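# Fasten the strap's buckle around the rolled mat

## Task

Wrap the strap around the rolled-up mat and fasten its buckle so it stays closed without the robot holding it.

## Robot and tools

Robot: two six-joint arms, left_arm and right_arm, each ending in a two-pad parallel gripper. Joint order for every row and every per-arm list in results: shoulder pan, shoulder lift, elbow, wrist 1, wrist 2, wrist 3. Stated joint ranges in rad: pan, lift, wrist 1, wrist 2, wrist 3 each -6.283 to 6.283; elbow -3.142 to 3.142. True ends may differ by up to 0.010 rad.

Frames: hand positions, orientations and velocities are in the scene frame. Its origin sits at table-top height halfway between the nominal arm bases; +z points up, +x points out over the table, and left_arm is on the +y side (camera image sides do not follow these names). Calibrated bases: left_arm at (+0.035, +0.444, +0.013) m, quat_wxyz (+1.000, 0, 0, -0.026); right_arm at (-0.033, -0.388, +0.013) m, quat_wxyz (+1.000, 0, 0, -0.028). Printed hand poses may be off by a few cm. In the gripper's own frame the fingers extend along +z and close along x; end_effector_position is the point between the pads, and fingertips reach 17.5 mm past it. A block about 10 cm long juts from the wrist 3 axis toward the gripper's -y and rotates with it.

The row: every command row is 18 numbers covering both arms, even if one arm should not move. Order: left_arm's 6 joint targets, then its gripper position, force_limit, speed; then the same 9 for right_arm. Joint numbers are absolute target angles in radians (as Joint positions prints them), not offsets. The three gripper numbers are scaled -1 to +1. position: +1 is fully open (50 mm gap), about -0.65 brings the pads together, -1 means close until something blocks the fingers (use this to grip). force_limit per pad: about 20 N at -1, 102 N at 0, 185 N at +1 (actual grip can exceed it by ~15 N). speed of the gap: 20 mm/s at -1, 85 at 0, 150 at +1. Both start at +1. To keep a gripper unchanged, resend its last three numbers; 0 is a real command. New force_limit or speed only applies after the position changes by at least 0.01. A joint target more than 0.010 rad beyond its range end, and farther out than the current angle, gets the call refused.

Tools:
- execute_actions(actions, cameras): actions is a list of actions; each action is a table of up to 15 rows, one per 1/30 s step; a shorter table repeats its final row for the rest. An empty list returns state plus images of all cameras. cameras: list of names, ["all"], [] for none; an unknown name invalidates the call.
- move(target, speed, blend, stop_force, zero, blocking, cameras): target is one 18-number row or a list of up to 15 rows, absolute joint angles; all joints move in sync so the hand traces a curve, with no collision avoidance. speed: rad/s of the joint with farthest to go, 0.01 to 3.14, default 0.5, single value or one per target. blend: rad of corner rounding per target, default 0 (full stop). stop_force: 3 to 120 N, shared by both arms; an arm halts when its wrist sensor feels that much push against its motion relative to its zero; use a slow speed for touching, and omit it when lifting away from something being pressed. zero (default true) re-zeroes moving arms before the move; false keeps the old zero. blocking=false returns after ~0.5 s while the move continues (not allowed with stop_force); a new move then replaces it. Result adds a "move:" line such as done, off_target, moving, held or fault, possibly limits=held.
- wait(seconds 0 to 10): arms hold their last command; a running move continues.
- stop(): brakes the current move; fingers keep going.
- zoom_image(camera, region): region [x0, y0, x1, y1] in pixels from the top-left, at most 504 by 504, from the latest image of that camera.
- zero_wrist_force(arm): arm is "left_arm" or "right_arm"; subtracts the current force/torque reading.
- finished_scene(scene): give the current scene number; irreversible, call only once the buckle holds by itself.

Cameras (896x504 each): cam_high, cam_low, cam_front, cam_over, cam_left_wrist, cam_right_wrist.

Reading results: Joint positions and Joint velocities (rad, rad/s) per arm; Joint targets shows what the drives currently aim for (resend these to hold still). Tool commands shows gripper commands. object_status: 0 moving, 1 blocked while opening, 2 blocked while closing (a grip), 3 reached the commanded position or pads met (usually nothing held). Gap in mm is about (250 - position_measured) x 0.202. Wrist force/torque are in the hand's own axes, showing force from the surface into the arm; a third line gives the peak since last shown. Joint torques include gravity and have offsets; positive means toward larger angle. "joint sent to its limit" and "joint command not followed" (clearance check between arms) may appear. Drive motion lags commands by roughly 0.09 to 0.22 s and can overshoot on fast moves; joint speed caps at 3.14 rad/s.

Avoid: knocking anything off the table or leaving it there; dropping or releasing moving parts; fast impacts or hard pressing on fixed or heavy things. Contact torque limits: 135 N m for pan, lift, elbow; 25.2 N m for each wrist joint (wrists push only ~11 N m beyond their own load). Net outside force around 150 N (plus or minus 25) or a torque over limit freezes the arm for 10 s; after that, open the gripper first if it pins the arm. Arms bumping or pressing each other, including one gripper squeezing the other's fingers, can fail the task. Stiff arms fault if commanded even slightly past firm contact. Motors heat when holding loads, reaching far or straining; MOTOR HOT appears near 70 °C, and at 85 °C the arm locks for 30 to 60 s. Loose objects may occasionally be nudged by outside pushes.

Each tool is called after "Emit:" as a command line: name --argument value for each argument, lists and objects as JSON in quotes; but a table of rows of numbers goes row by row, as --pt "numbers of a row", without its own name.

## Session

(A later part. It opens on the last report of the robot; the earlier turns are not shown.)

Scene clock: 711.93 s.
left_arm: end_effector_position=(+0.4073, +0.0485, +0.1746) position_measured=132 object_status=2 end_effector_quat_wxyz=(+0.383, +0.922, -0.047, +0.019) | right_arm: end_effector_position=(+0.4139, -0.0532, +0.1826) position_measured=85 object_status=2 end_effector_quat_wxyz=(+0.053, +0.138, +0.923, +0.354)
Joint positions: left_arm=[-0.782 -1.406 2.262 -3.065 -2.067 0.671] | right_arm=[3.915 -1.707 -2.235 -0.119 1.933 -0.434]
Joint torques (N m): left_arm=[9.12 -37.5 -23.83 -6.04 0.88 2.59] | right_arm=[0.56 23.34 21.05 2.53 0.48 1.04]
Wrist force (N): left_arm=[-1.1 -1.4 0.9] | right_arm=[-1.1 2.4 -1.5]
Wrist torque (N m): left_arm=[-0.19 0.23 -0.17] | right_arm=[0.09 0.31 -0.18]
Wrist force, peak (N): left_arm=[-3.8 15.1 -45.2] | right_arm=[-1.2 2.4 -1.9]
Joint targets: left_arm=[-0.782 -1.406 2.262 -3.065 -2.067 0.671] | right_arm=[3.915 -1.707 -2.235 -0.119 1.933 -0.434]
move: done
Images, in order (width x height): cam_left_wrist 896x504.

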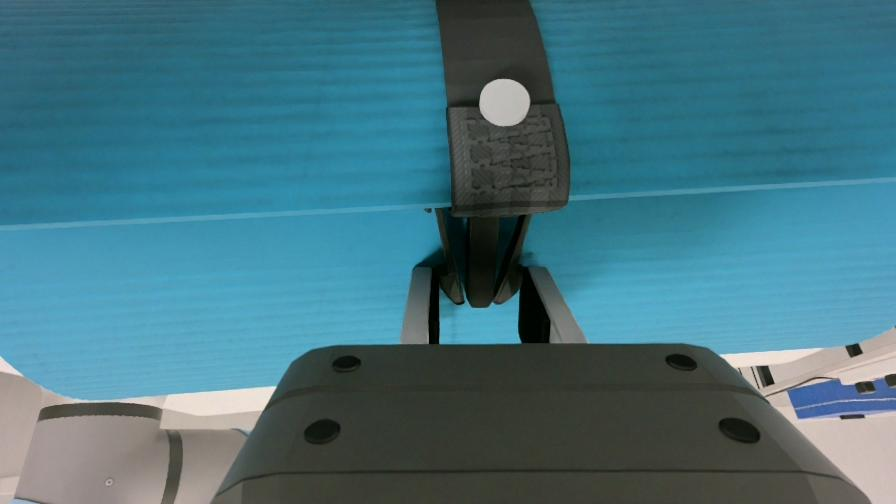

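Emit:
move --target '[-0.782,-1.406,2.262,-3.065,-2.067,0.671,-1,-0.8,-1,3.9884,-1.6705,-1.9455,-0.8564,1.8018,-0.752,-1,-0.6,-1]' --speed 0.25 --cameras '["all"]'

Emit:
zoom_image --camera "cam_front" --region '[250, 100, 550, 260]'

Emit:
zoom_image --camera "cam_over" --region '[220, 90, 500, 290]'

Scene clock: 744.10 s.
left_arm: end_effector_position=(+0.4073, +0.0485, +0.1746) position_measured=132 object_status=2 end_effector_quat_wxyz=(+0.383, +0.922, -0.047, +0.019) | right_arm: end_effector_position=(+0.4049, -0.0504, +0.1978) position_measured=85 object_status=2 end_effector_quat_wxyz=(+0.000, +0.000, +0.986, +0.165)
Joint positions: left_arm=[-0.782 -1.406 2.262 -3.065 -2.067 0.671] | right_arm=[3.988 -1.67 -1.945 -0.856 1.802 -0.752]
Joint torques (N m): left_arm=[4.75 -32.62 -21.46 -5.33 -0.43 2.41] | right_arm=[-6.17 26.93 17.07 4.68 3.72 1.23]
Wrist force (N): left_arm=[-0.9 -1.6 0.9] | right_arm=[0.6 -2.3 3.4]
Wrist torque (N m): left_arm=[-0.22 0.22 -0.17] | right_arm=[0.19 -0.04 -0.04]
Wrist force, peak (N): left_arm=[-0.8 -2.2 -1.1] | right_arm=[16.7 -20.0 -127.2]
Joint targets: left_arm=[-0.782 -1.406 2.262 -3.065 -2.067 0.671] | right_arm=[3.988 -1.671 -1.946 -0.856 1.802 -0.752]
move: done

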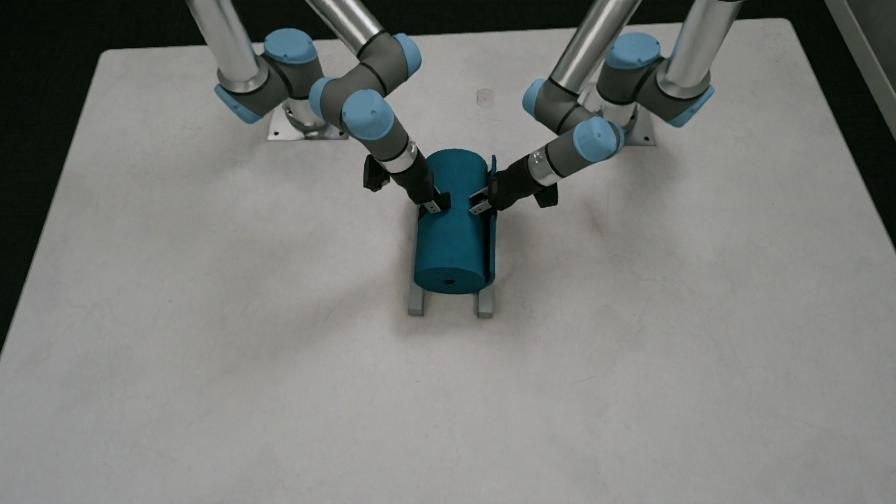

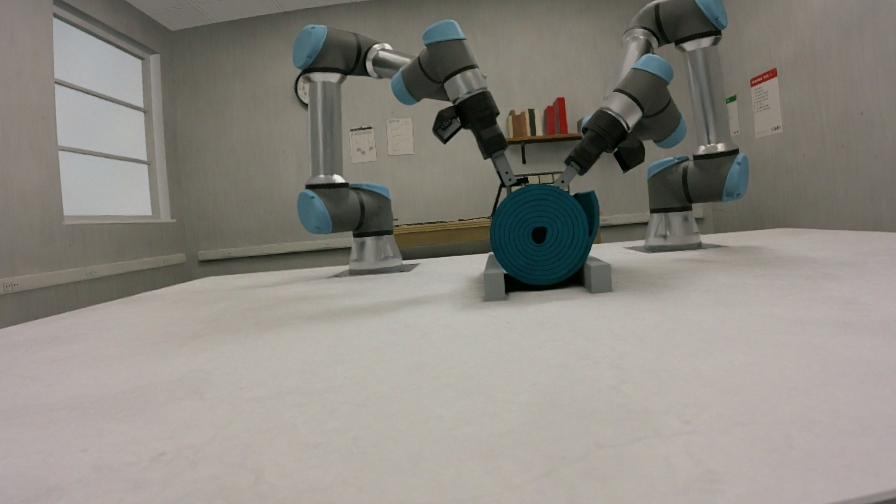

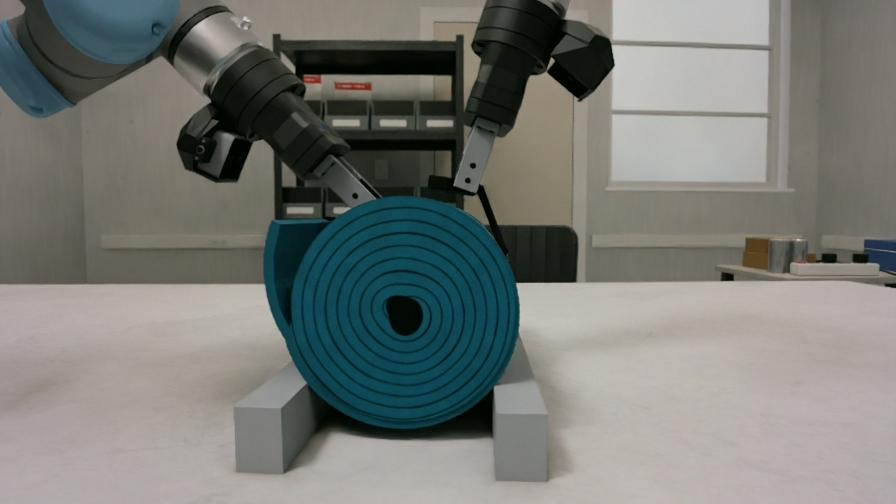

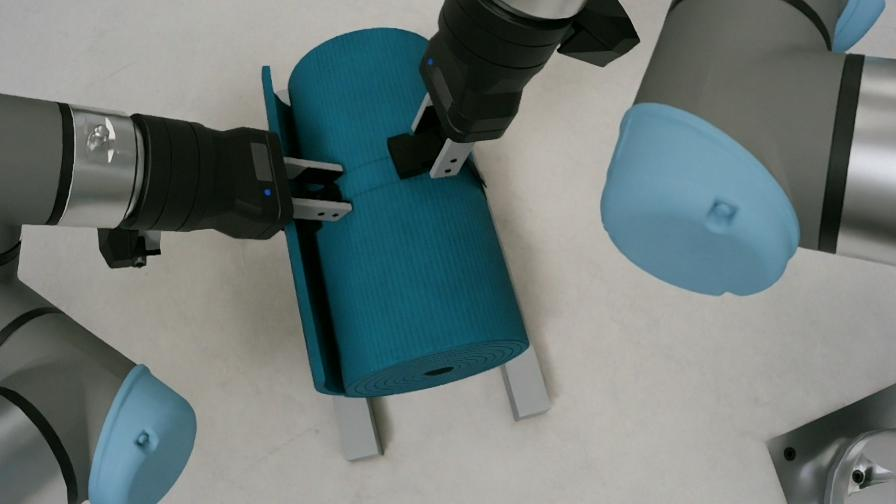

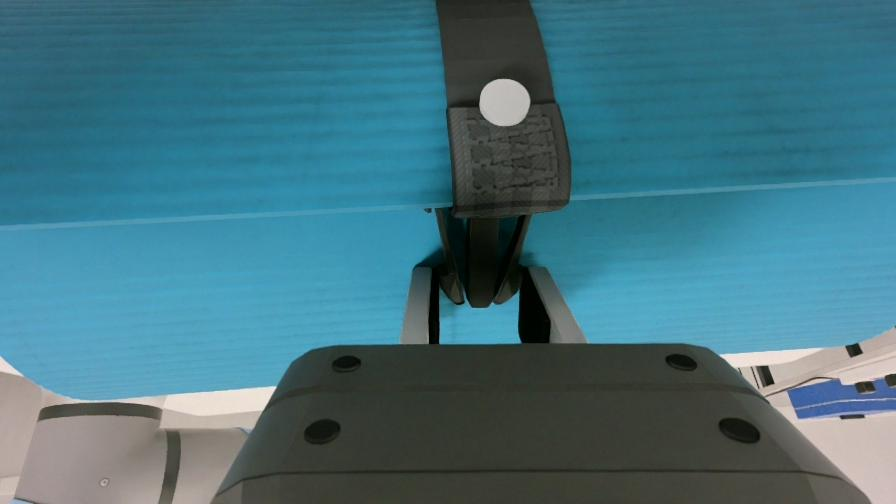

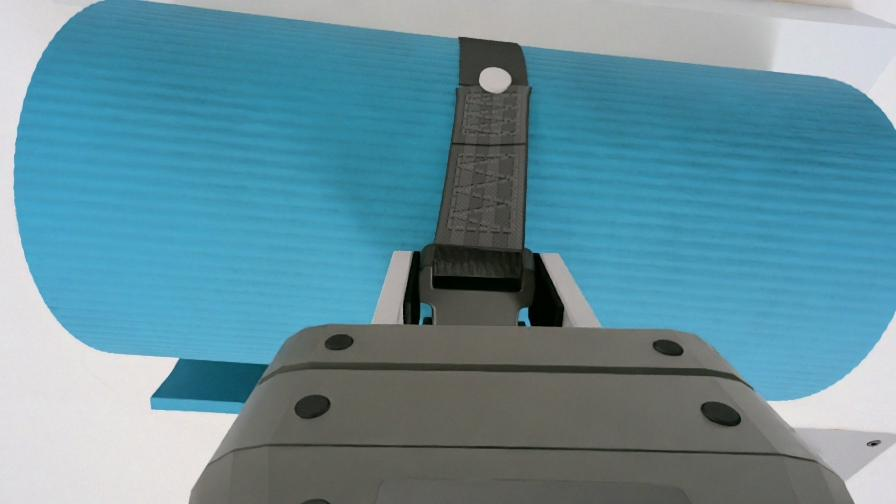

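Scaled by 1.680.

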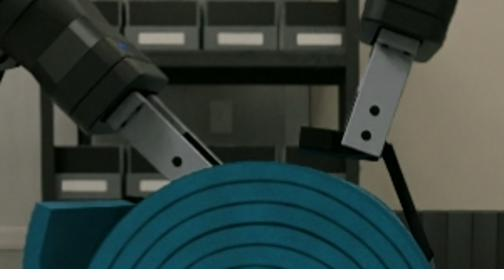

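Scaled by 1.800.

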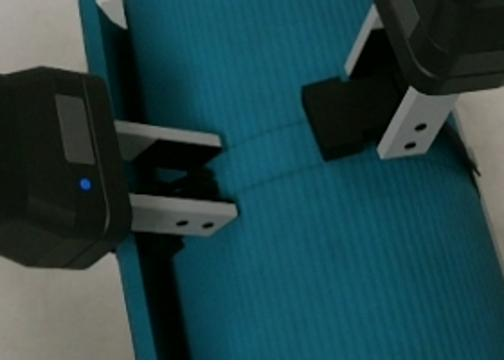

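Emit:
move --pt "-0.782 -1.454 2.24 -2.995 -2.067 0.671 -1 -0.8 -1 3.9884 -1.6705 -1.9455 -0.8564 1.8018 -0.752 -1 -0.6 -1" --pt "-0.9296 -1.5082 2.0016 -2.3883 -1.7804 0.5548 -1 -0.8 -1 3.9884 -1.6705 -1.9455 -0.8564 1.8018 -0.752 -1 -0.6 -1" --pt "-1.0362 -1.3957 1.7399 -1.915 -1.5708 0.483 -1 -0.8 -1 3.9884 -1.6705 -1.9455 -0.8564 1.8018 -0.752 -1 -0.6 -1" --speed 0.2 --blend '[0.03,0.05,0]' --cameras '["cam_front","cam_over","cam_left_wrist","cam_right_wrist"]'

Emit:
zoom_image --camera "cam_front" --region '[280, 100, 530, 260]'

Emit:
zoom_image --camera "cam_over" --region '[250, 70, 500, 270]'

Emit:
zoom_image --camera "cam_left_wrist" --region '[330, 100, 630, 350]'

Scene clock: 773.90 s.
left_arm: end_effector_position=(+0.4053, +0.0245, +0.2022) position_measured=132 object_status=2 end_effector_quat_wxyz=(+0.000, +1.000, +0.000, +0.000) | right_arm: end_effector_position=(+0.4048, -0.0505, +0.1976) position_measured=85 object_status=2 end_effector_quat_wxyz=(+0.000, +0.000, +0.986, +0.165)
Joint positions: left_arm=[-1.036 -1.396 1.74 -1.915 -1.571 0.483] | right_arm=[3.988 -1.67 -1.946 -0.856 1.802 -0.752]
Joint torques (N m): left_arm=[8.36 -42.72 -18.94 -4.65 -1.57 2.18] | right_arm=[-6.59 19.91 17.3 3.55 3.58 -0.44]
Wrist force (N): left_arm=[-0.6 0.5 0.5] | right_arm=[0.6 -2.1 3.1]
Wrist torque (N m): left_arm=[0.10 0.12 0.07] | right_arm=[0.19 -0.05 -0.04]
Wrist force, peak (N): left_arm=[-1.1 -2.2 1.6] | right_arm=[0.7 -2.3 3.6]
Joint targets: left_arm=[-1.036 -1.396 1.740 -1.915 -1.571 0.483] | right_arm=[3.988 -1.671 -1.946 -0.856 1.802 -0.752]
move: done
Images, in order (width x height): cam_front 896x504, cam_over 896x504, cam_left_wrist 896x504, cam_right_wrist 896x504.

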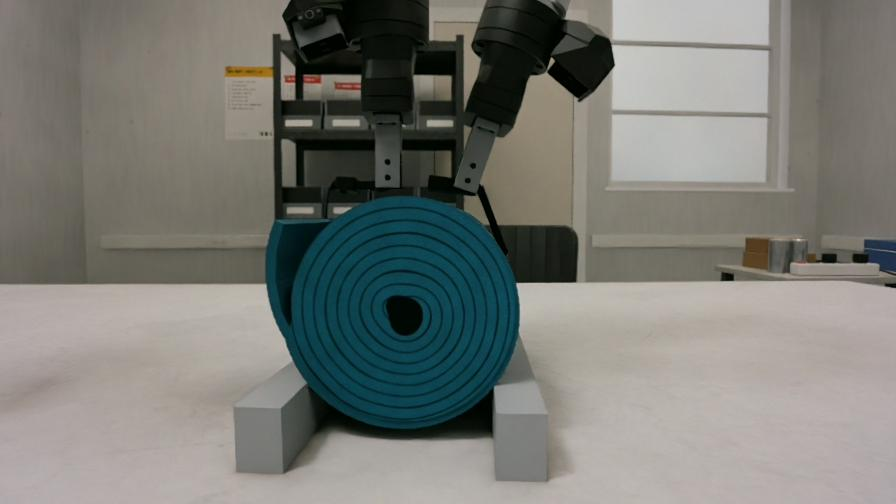

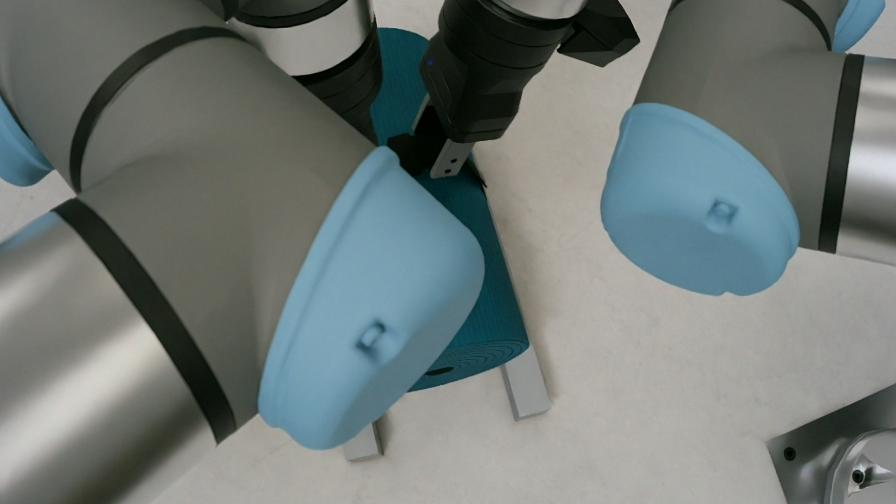

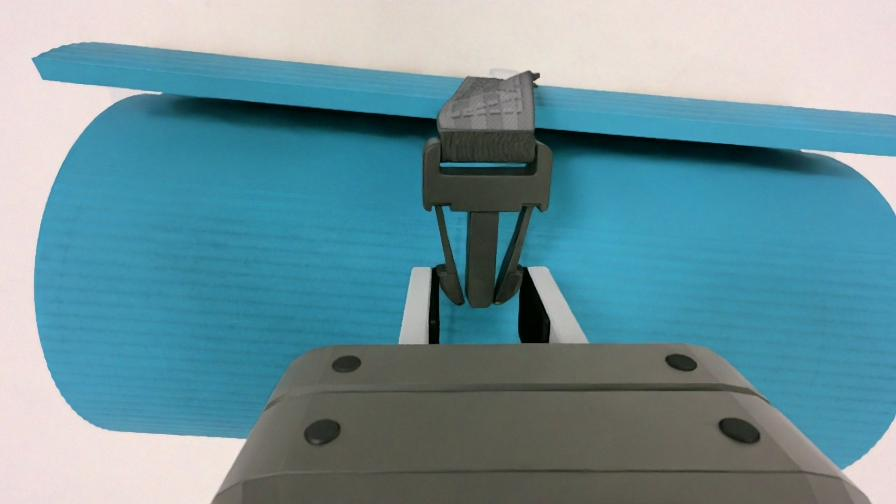

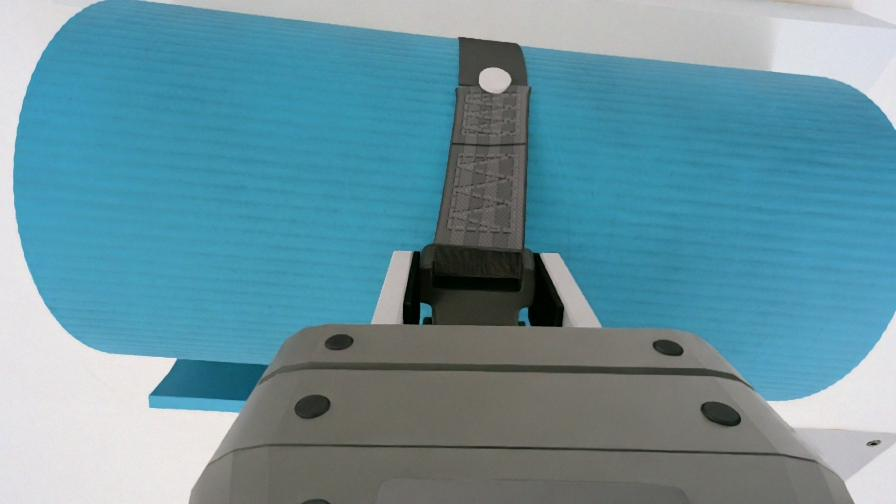

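Scaled by 2.016.

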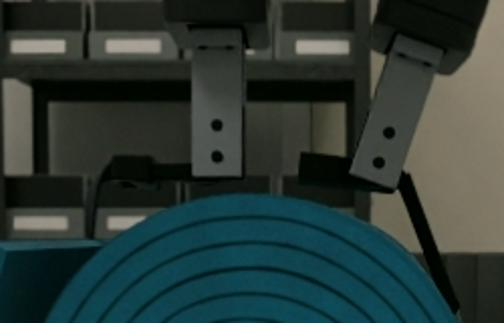

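Scaled by 2.016.

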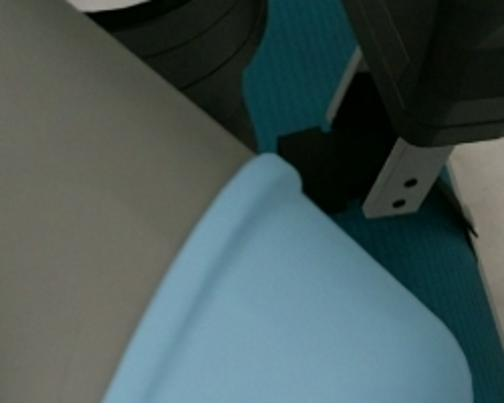

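Scaled by 1.680.

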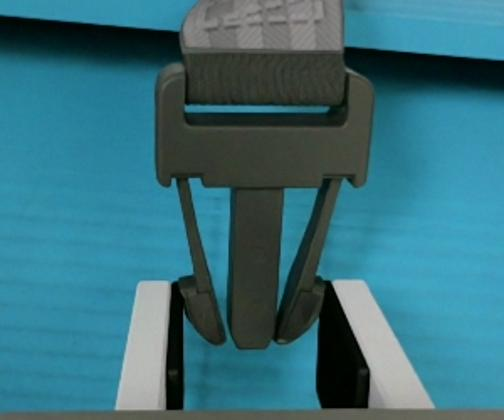

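Emit:
execute_actions --actions '[]' --cameras '["cam_front","cam_left_wrist","cam_right_wrist","cam_over"]'

Emit:
zoom_image --camera "cam_front" --region '[380, 120, 560, 240]'

Emit:
zoom_image --camera "cam_left_wrist" --region '[320, 150, 620, 400]'

Emit:
zoom_image --camera "cam_right_wrist" --region '[300, 120, 600, 400]'

Emit:
zoom_image --camera "cam_over" --region '[350, 160, 550, 340]'

Scene clock: 803.07 s.
left_arm: end_effector_position=(+0.4053, +0.0246, +0.2023) position_measured=132 object_status=2 end_effector_quat_wxyz=(+0.000, +1.000, +0.000, +0.000) | right_arm: end_effector_position=(+0.4048, -0.0505, +0.1976) position_measured=85 object_status=2 end_effector_quat_wxyz=(+0.000, +0.000, +0.986, +0.165)
Joint positions: left_arm=[-1.036 -1.396 1.74 -1.915 -1.571 0.483] | right_arm=[3.988 -1.67 -1.946 -0.856 1.802 -0.752]
Joint velocities: within noise
Joint torques (N m): left_arm=[9.18 -43.57 -17.58 -1.23 -1.56 2.41] | right_arm=[-6.79 19.93 16.95 3.49 3.6 -0.42]
Motor temperatures (°C): left_arm=[28 33 31 34 37 34] | right_arm=[38 35 25 30 45 39]
Wrist force (N): left_arm=[-0.6 0.6 0.4] | right_arm=[0.5 -2.1 3.2]
Wrist torque (N m): left_arm=[0.11 0.12 0.06] | right_arm=[0.19 -0.04 -0.04]
Wrist force, peak (N): left_arm=[-0.7 0.8 0.6] | right_arm=[0.7 -2.3 3.5]
Joint targets: left_arm=[-1.036 -1.396 1.740 -1.915 -1.571 0.483] | right_arm=[3.988 -1.671 -1.946 -0.856 1.802 -0.752]
Tool commands: left_gripper/position=-1.0 left_gripper/force_limit=-0.8 left_gripper/speed=-1.0 right_gripper/position=-1.0 right_gripper/force_limit=-0.6 right_gripper/speed=-1.0
Images, in order (width x height): cam_front 896x504, cam_over 896x504, cam_left_wrist 896x504, cam_right_wrist 896x504.

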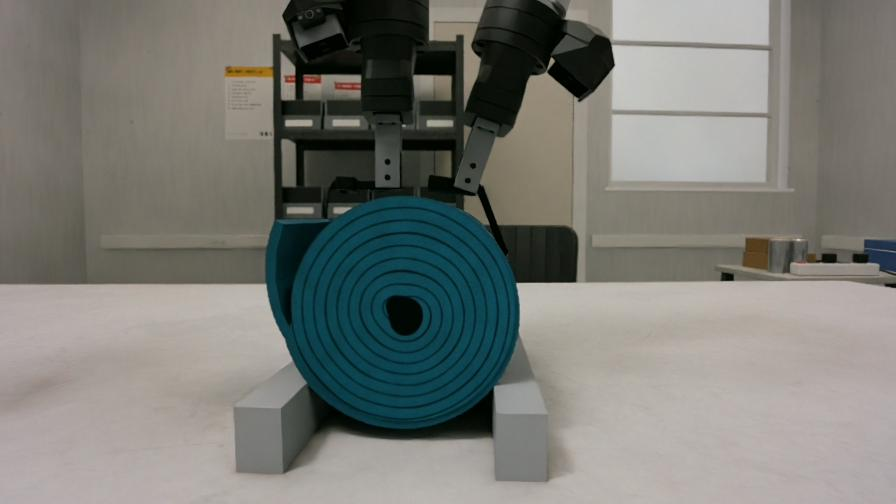

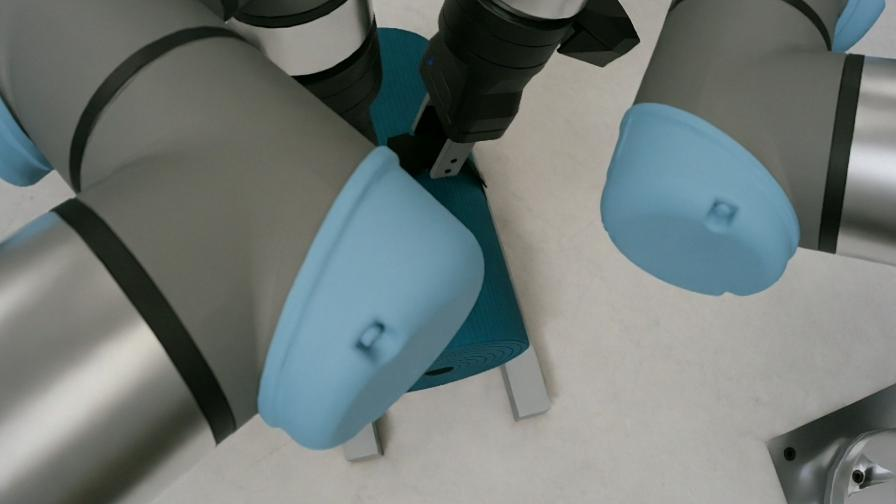

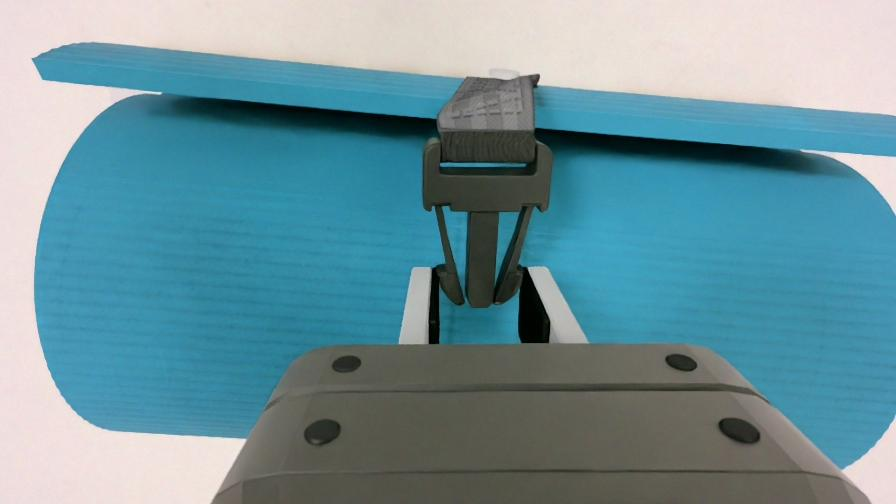

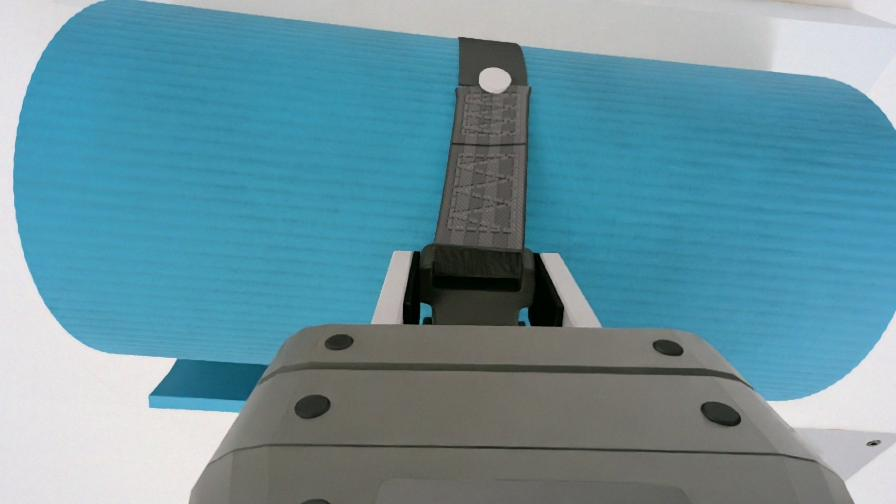

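Scaled by 2.800.

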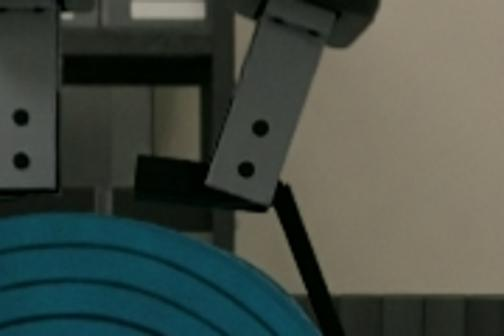

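Scaled by 1.680.

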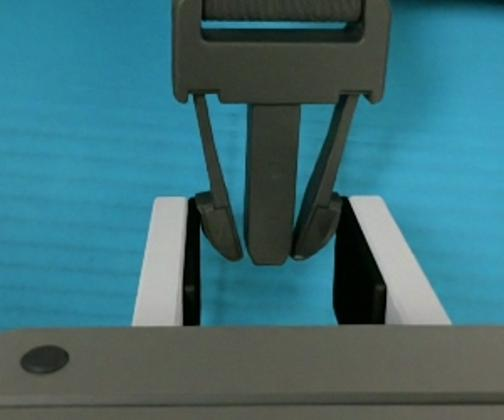

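Scaled by 1.680.

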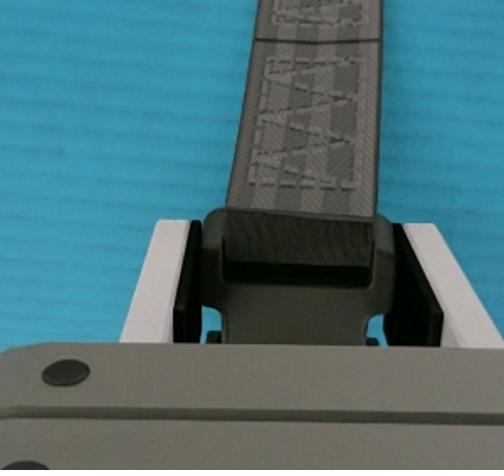

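Scaled by 2.520.

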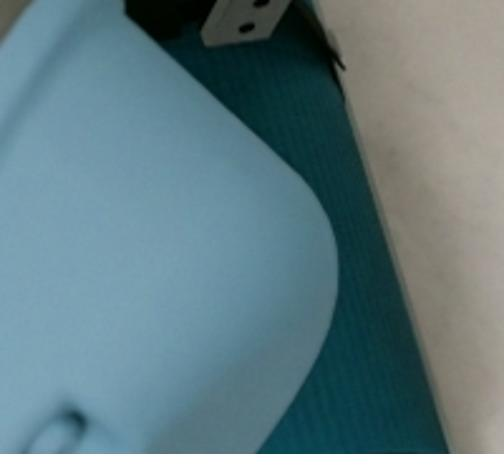

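Emit:
move --target '[-1.0362,-1.3957,1.7399,-1.915,-1.5708,0.483,0.36,-0.8,-1,3.9884,-1.6705,-1.9455,-0.8564,1.8018,-0.752,-1,-0.6,-1]' --cameras '["cam_front","cam_left_wrist"]'

Emit:
move --target '[-1.0277,-1.4142,1.7612,-1.9178,-1.5708,0.4915,0.36,-0.8,-1,3.9884,-1.6705,-1.9455,-0.8564,1.8018,-0.752,-1,-0.6,-1]' --cameras '["cam_front","cam_left_wrist"]' --speed 0.1

Scene clock: 826.57 s.
left_arm: end_effector_position=(+0.4053, +0.0246, +0.2023) position_measured=99 object_status=0 end_effector_quat_wxyz=(+0.000, +1.000, +0.000, +0.000) | right_arm: end_effector_position=(+0.4048, -0.0505, +0.1976) position_measured=85 object_status=2 end_effector_quat_wxyz=(+0.000, +0.000, +0.986, +0.165)
Joint positions: left_arm=[-1.036 -1.396 1.74 -1.915 -1.571 0.483] | right_arm=[3.988 -1.67 -1.946 -0.856 1.802 -0.752]
Joint torques (N m): left_arm=[8.97 -43.2 -17.39 -1.25 -1.46 2.29] | right_arm=[-5.9 20.36 16.94 3.49 3.59 -0.42]
Wrist force (N): left_arm=[-0.6 0.9 0.1] | right_arm=[0.8 -1.8 3.4]
Wrist torque (N m): left_arm=[0.16 0.10 0.06] | right_arm=[0.23 -0.08 -0.04]
Wrist force, peak (N): left_arm=[-0.7 0.8 0.6] | right_arm=[0.6 -2.2 3.6]
Joint targets: left_arm=[-1.036 -1.396 1.740 -1.915 -1.571 0.483] | right_arm=[3.988 -1.671 -1.946 -0.856 1.802 -0.752]
move: done
Images, in order (width x height): cam_front 896x504, cam_left_wrist 896x504.

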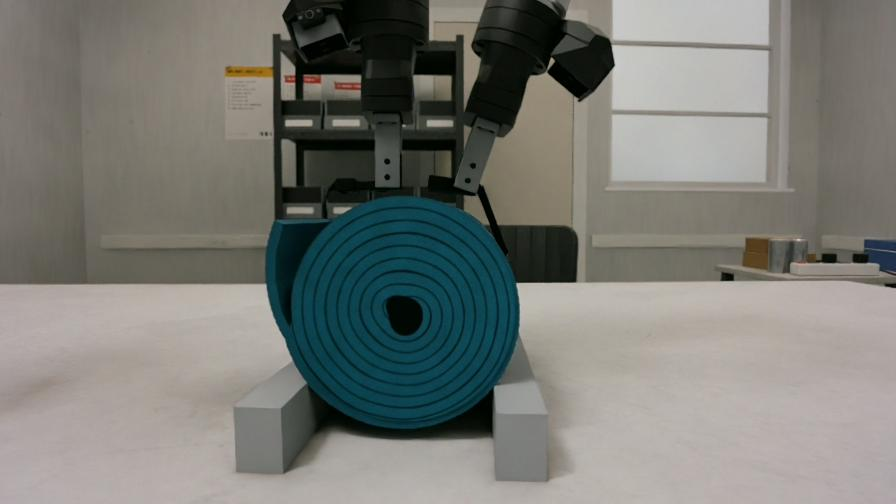

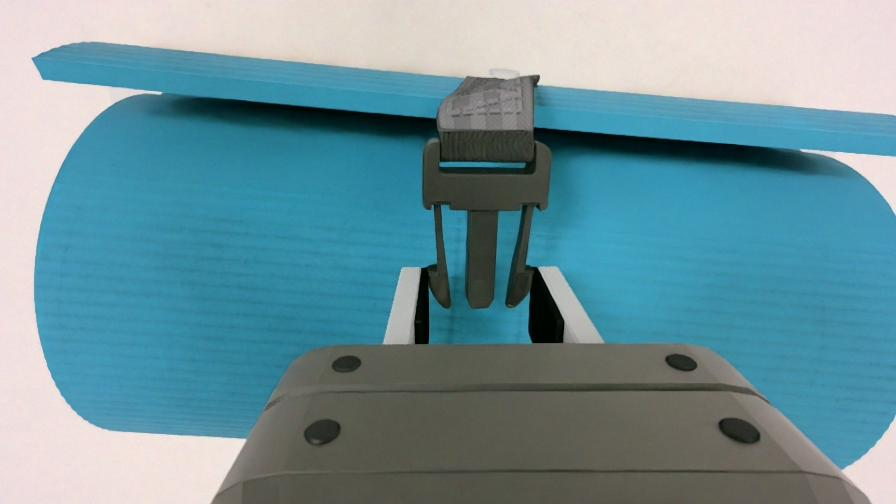

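Scene clock: 827.30 s.
left_arm: end_effector_position=(+0.4051, +0.0350, +0.2025) position_measured=99 object_status=3 end_effector_quat_wxyz=(+0.000, +1.000, +0.000, +0.000) | right_arm: end_effector_position=(+0.4048, -0.0505, +0.1976) position_measured=85 object_status=2 end_effector_quat_wxyz=(+0.000, +0.000, +0.986, +0.165)
Joint positions: left_arm=[-1.028 -1.414 1.761 -1.918 -1.571 0.492] | right_arm=[3.988 -1.67 -1.946 -0.856 1.802 -0.752]
Joint torques (N m): left_arm=[-4.39 -24.61 -30.18 -4.69 -1.28 0.17] | right_arm=[-6.14 20.16 17.49 3.45 3.56 -0.5]
Wrist force (N): left_arm=[-0.5 0.6 0.0] | right_arm=[0.6 -2.1 3.4]
Wrist torque (N m): left_arm=[0.11 0.08 -0.07] | right_arm=[0.20 -0.06 -0.04]
Wrist force, peak (N): left_arm=[-0.9 1.1 0.3] | right_arm=[0.6 -2.2 3.5]
Joint targets: left_arm=[-1.028 -1.414 1.761 -1.918 -1.571 0.492] | right_arm=[3.988 -1.671 -1.946 -0.856 1.802 -0.752]
move: done
Images, in order (width x height): cam_front 896x504, cam_left_wrist 896x504.

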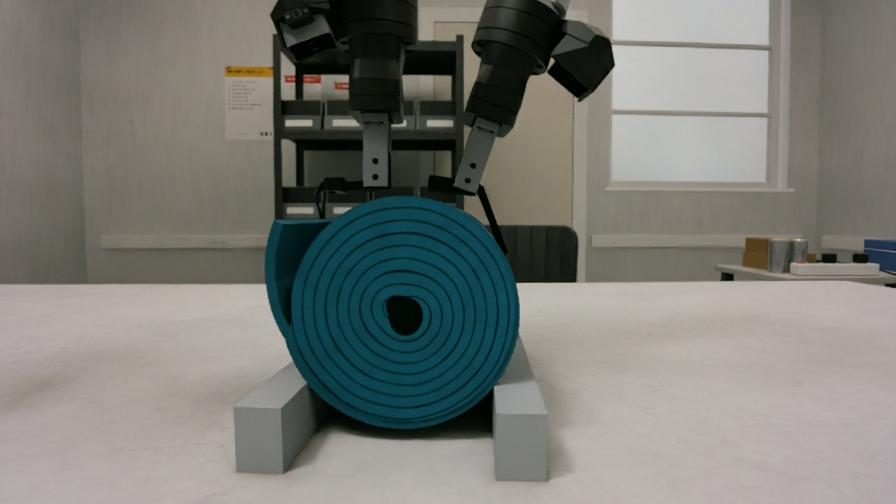

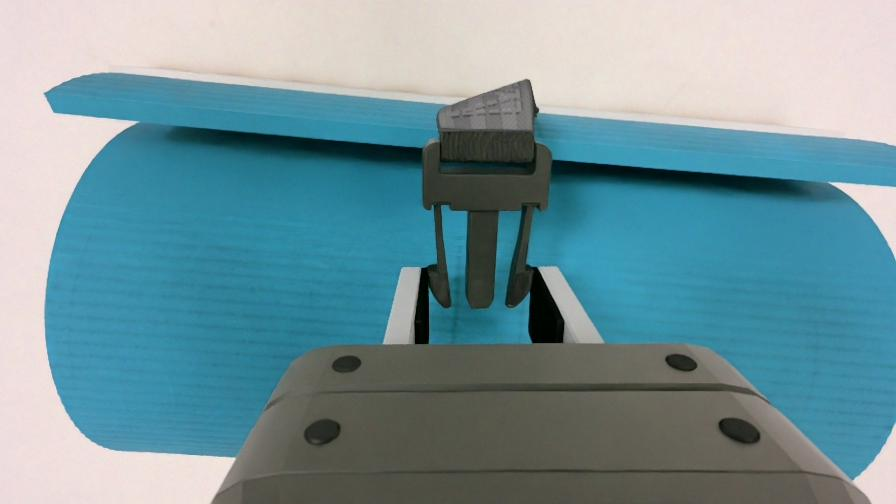

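Emit:
move --target '[-1.0117,-1.4512,1.8022,-1.9218,-1.5708,0.5075,0.36,-0.8,-1,3.9884,-1.6705,-1.9455,-0.8564,1.8018,-0.752,-1,-0.6,-1]' --cameras '["cam_front","cam_left_wrist"]' --speed 0.1

Emit:
zoom_image --camera "cam_front" --region '[240, 120, 540, 280]'

Scene clock: 834.33 s.
left_arm: end_effector_position=(+0.4038, +0.0551, +0.2032) position_measured=99 object_status=3 end_effector_quat_wxyz=(+0.000, +1.000, +0.000, +0.000) | right_arm: end_effector_position=(+0.4048, -0.0505, +0.1976) position_measured=85 object_status=2 end_effector_quat_wxyz=(+0.000, +0.000, +0.986, +0.165)
Joint positions: left_arm=[-1.012 -1.451 1.802 -1.922 -1.571 0.508] | right_arm=[3.988 -1.67 -1.946 -0.856 1.802 -0.752]
Joint torques (N m): left_arm=[-7.99 -23.1 -30.72 -4.38 -0.56 -2.3] | right_arm=[-6.37 20.06 16.95 3.6 3.57 -0.43]
Wrist force (N): left_arm=[-0.3 0.8 0.0] | right_arm=[0.7 -2.1 3.4]
Wrist torque (N m): left_arm=[0.13 0.06 -0.06] | right_arm=[0.20 -0.07 -0.04]
Wrist force, peak (N): left_arm=[-0.9 1.7 0.3] | right_arm=[0.9 -2.3 3.6]
Joint targets: left_arm=[-1.012 -1.451 1.802 -1.922 -1.571 0.508] | right_arm=[3.988 -1.671 -1.946 -0.856 1.802 -0.752]
move: done
Images, in order (width x height): cam_front 896x504, cam_left_wrist 896x504.

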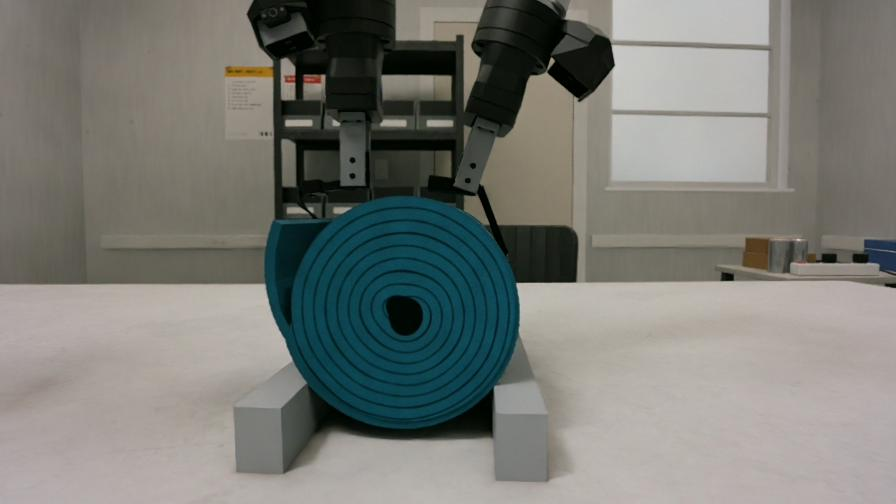

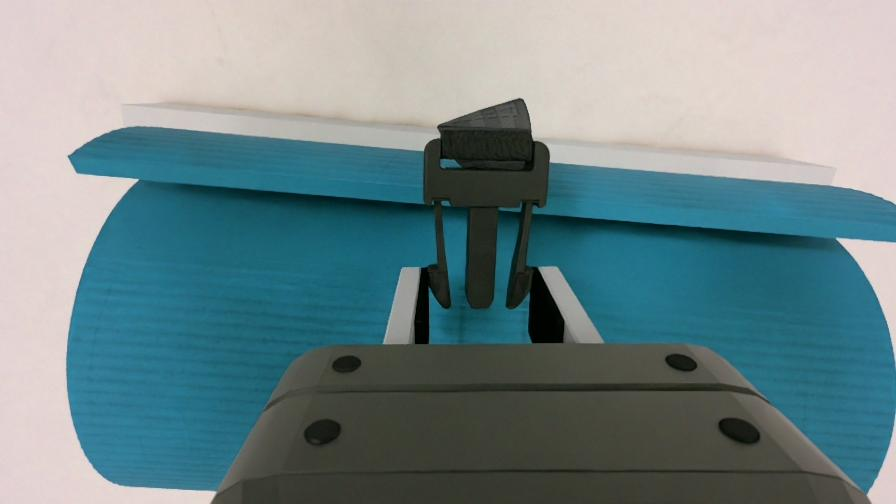

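Scaled by 1.680.

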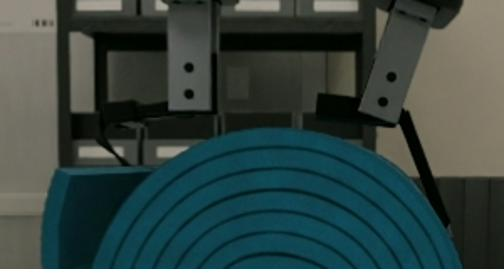

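Emit:
execute_actions --actions '[[[-1.0117,-1.4512,1.8022,-1.9218,-1.5708,0.5075,0.9,-0.8,0.2,3.9884,-1.6705,-1.9455,-0.8564,1.8018,-0.752,-1,-0.6,-1],[-1.0117,-1.4512,1.8022,-1.9218,-1.5708,0.5075,0.9,-0.8,0.2,3.9884,-1.6705,-1.9455,-0.8564,1.8018,-0.752,-1,-0.6,-1],[-1.009,-1.455,1.8085,-1.9242,-1.5708,0.5105,0.9,-0.8,0.2,3.9884,-1.6705,-1.9455,-0.8564,1.8018,-0.752,-1,-0.6,-1],[-1.0062,-1.4588,1.815,-1.9266,-1.5708,0.5131,0.9,-0.8,0.2,3.9884,-1.6705,-1.9455,-0.8564,1.8018,-0.752,-1,-0.6,-1],[-1.0034,-1.4626,1.8213,-1.929,-1.5708,0.5157,0.9,-0.8,0.2,3.9884,-1.6705,-1.9455,-0.8564,1.8018,-0.752,-1,-0.6,-1],[-1.0006,-1.4664,1.8277,-1.9314,-1.5708,0.5183,0.9,-0.8,0.2,3.9884,-1.6705,-1.9455,-0.8564,1.8018,-0.752,-1,-0.6,-1],[-0.9978,-1.4702,1.8341,-1.9338,-1.5708,0.5209,0.9,-0.8,0.2,3.9884,-1.6705,-1.9455,-0.8564,1.8018,-0.752,-1,-0.6,-1],[-0.995,-1.474,1.8405,-1.9362,-1.5708,0.5235,0.9,-0.8,0.2,3.9884,-1.6705,-1.9455,-0.8564,1.8018,-0.752,-1,-0.6,-1],[-0.9922,-1.4778,1.8469,-1.9386,-1.5708,0.5261,0.9,-0.8,0.2,3.9884,-1.6705,-1.9455,-0.8564,1.8018,-0.752,-1,-0.6,-1],[-0.9894,-1.4816,1.8533,-1.941,-1.5708,0.5297,0.9,-0.8,0.2,3.9884,-1.6705,-1.9455,-0.8564,1.8018,-0.752,-1,-0.6,-1],[-0.9866,-1.4854,1.8597,-1.9434,-1.5708,0.5323,0.9,-0.8,0.2,3.9884,-1.6705,-1.9455,-0.8564,1.8018,-0.752,-1,-0.6,-1],[-0.9838,-1.4892,1.8661,-1.9458,-1.5708,0.5349,0.9,-0.8,0.2,3.9884,-1.6705,-1.9455,-0.8564,1.8018,-0.752,-1,-0.6,-1],[-0.9816,-1.4931,1.8705,-1.9482,-1.5708,0.5372,0.9,-0.8,0.2,3.9884,-1.6705,-1.9455,-0.8564,1.8018,-0.752,-1,-0.6,-1]]]' --cameras '["cam_front","cam_left_wrist"]'

Emit:
zoom_image --camera "cam_front" --region '[240, 120, 540, 280]'

Scene clock: 854.50 s.
left_arm: end_effector_position=(+0.4043, +0.0846, +0.1953) position_measured=18 object_status=3 end_effector_quat_wxyz=(+0.000, +1.000, +0.000, +0.000) | right_arm: end_effector_position=(+0.4048, -0.0505, +0.1976) position_measured=85 object_status=2 end_effector_quat_wxyz=(+0.000, +0.000, +0.986, +0.165)
Joint positions: left_arm=[-0.982 -1.493 1.87 -1.948 -1.571 0.537] | right_arm=[3.988 -1.67 -1.945 -0.856 1.802 -0.752]
Joint torques (N m): left_arm=[-7.84 -23.19 -25.57 -0.46 0.42 -2.54] | right_arm=[-6.64 19.98 17.5 3.66 3.49 -0.47]
Wrist force (N): left_arm=[-0.5 0.5 0.1] | right_arm=[0.4 -2.0 3.2]
Wrist torque (N m): left_arm=[0.11 0.06 -0.03] | right_arm=[0.20 -0.02 -0.04]
Wrist force, peak (N): left_arm=[-0.9 2.8 -0.7] | right_arm=[0.6 -2.3 3.5]
Joint targets: left_arm=[-0.982 -1.493 1.871 -1.948 -1.571 0.537] | right_arm=[3.988 -1.671 -1.946 -0.856 1.802 -0.752]
Images, in order (width x height): cam_front 896x504, cam_left_wrist 896x504.

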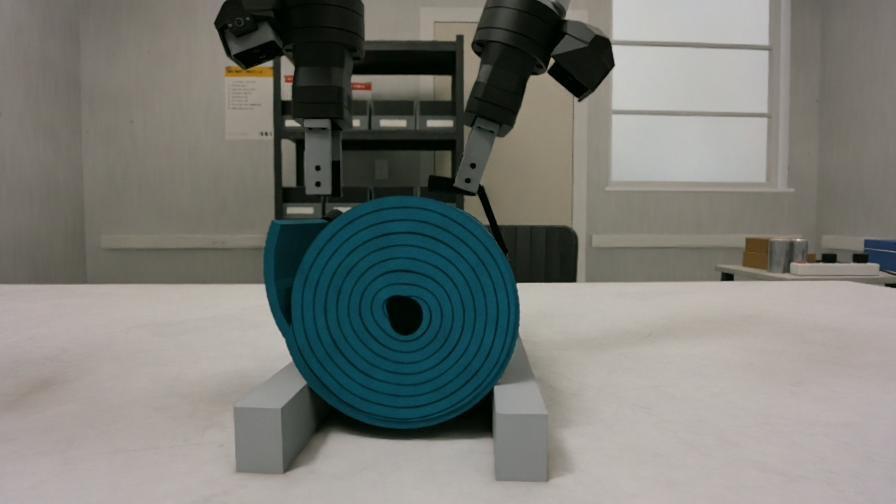

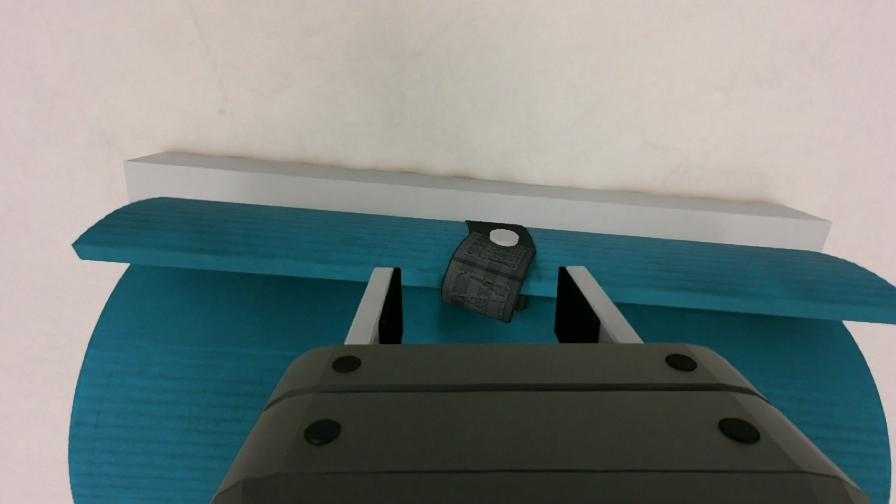

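Scaled by 1.680.

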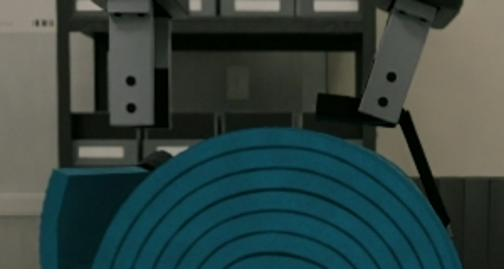

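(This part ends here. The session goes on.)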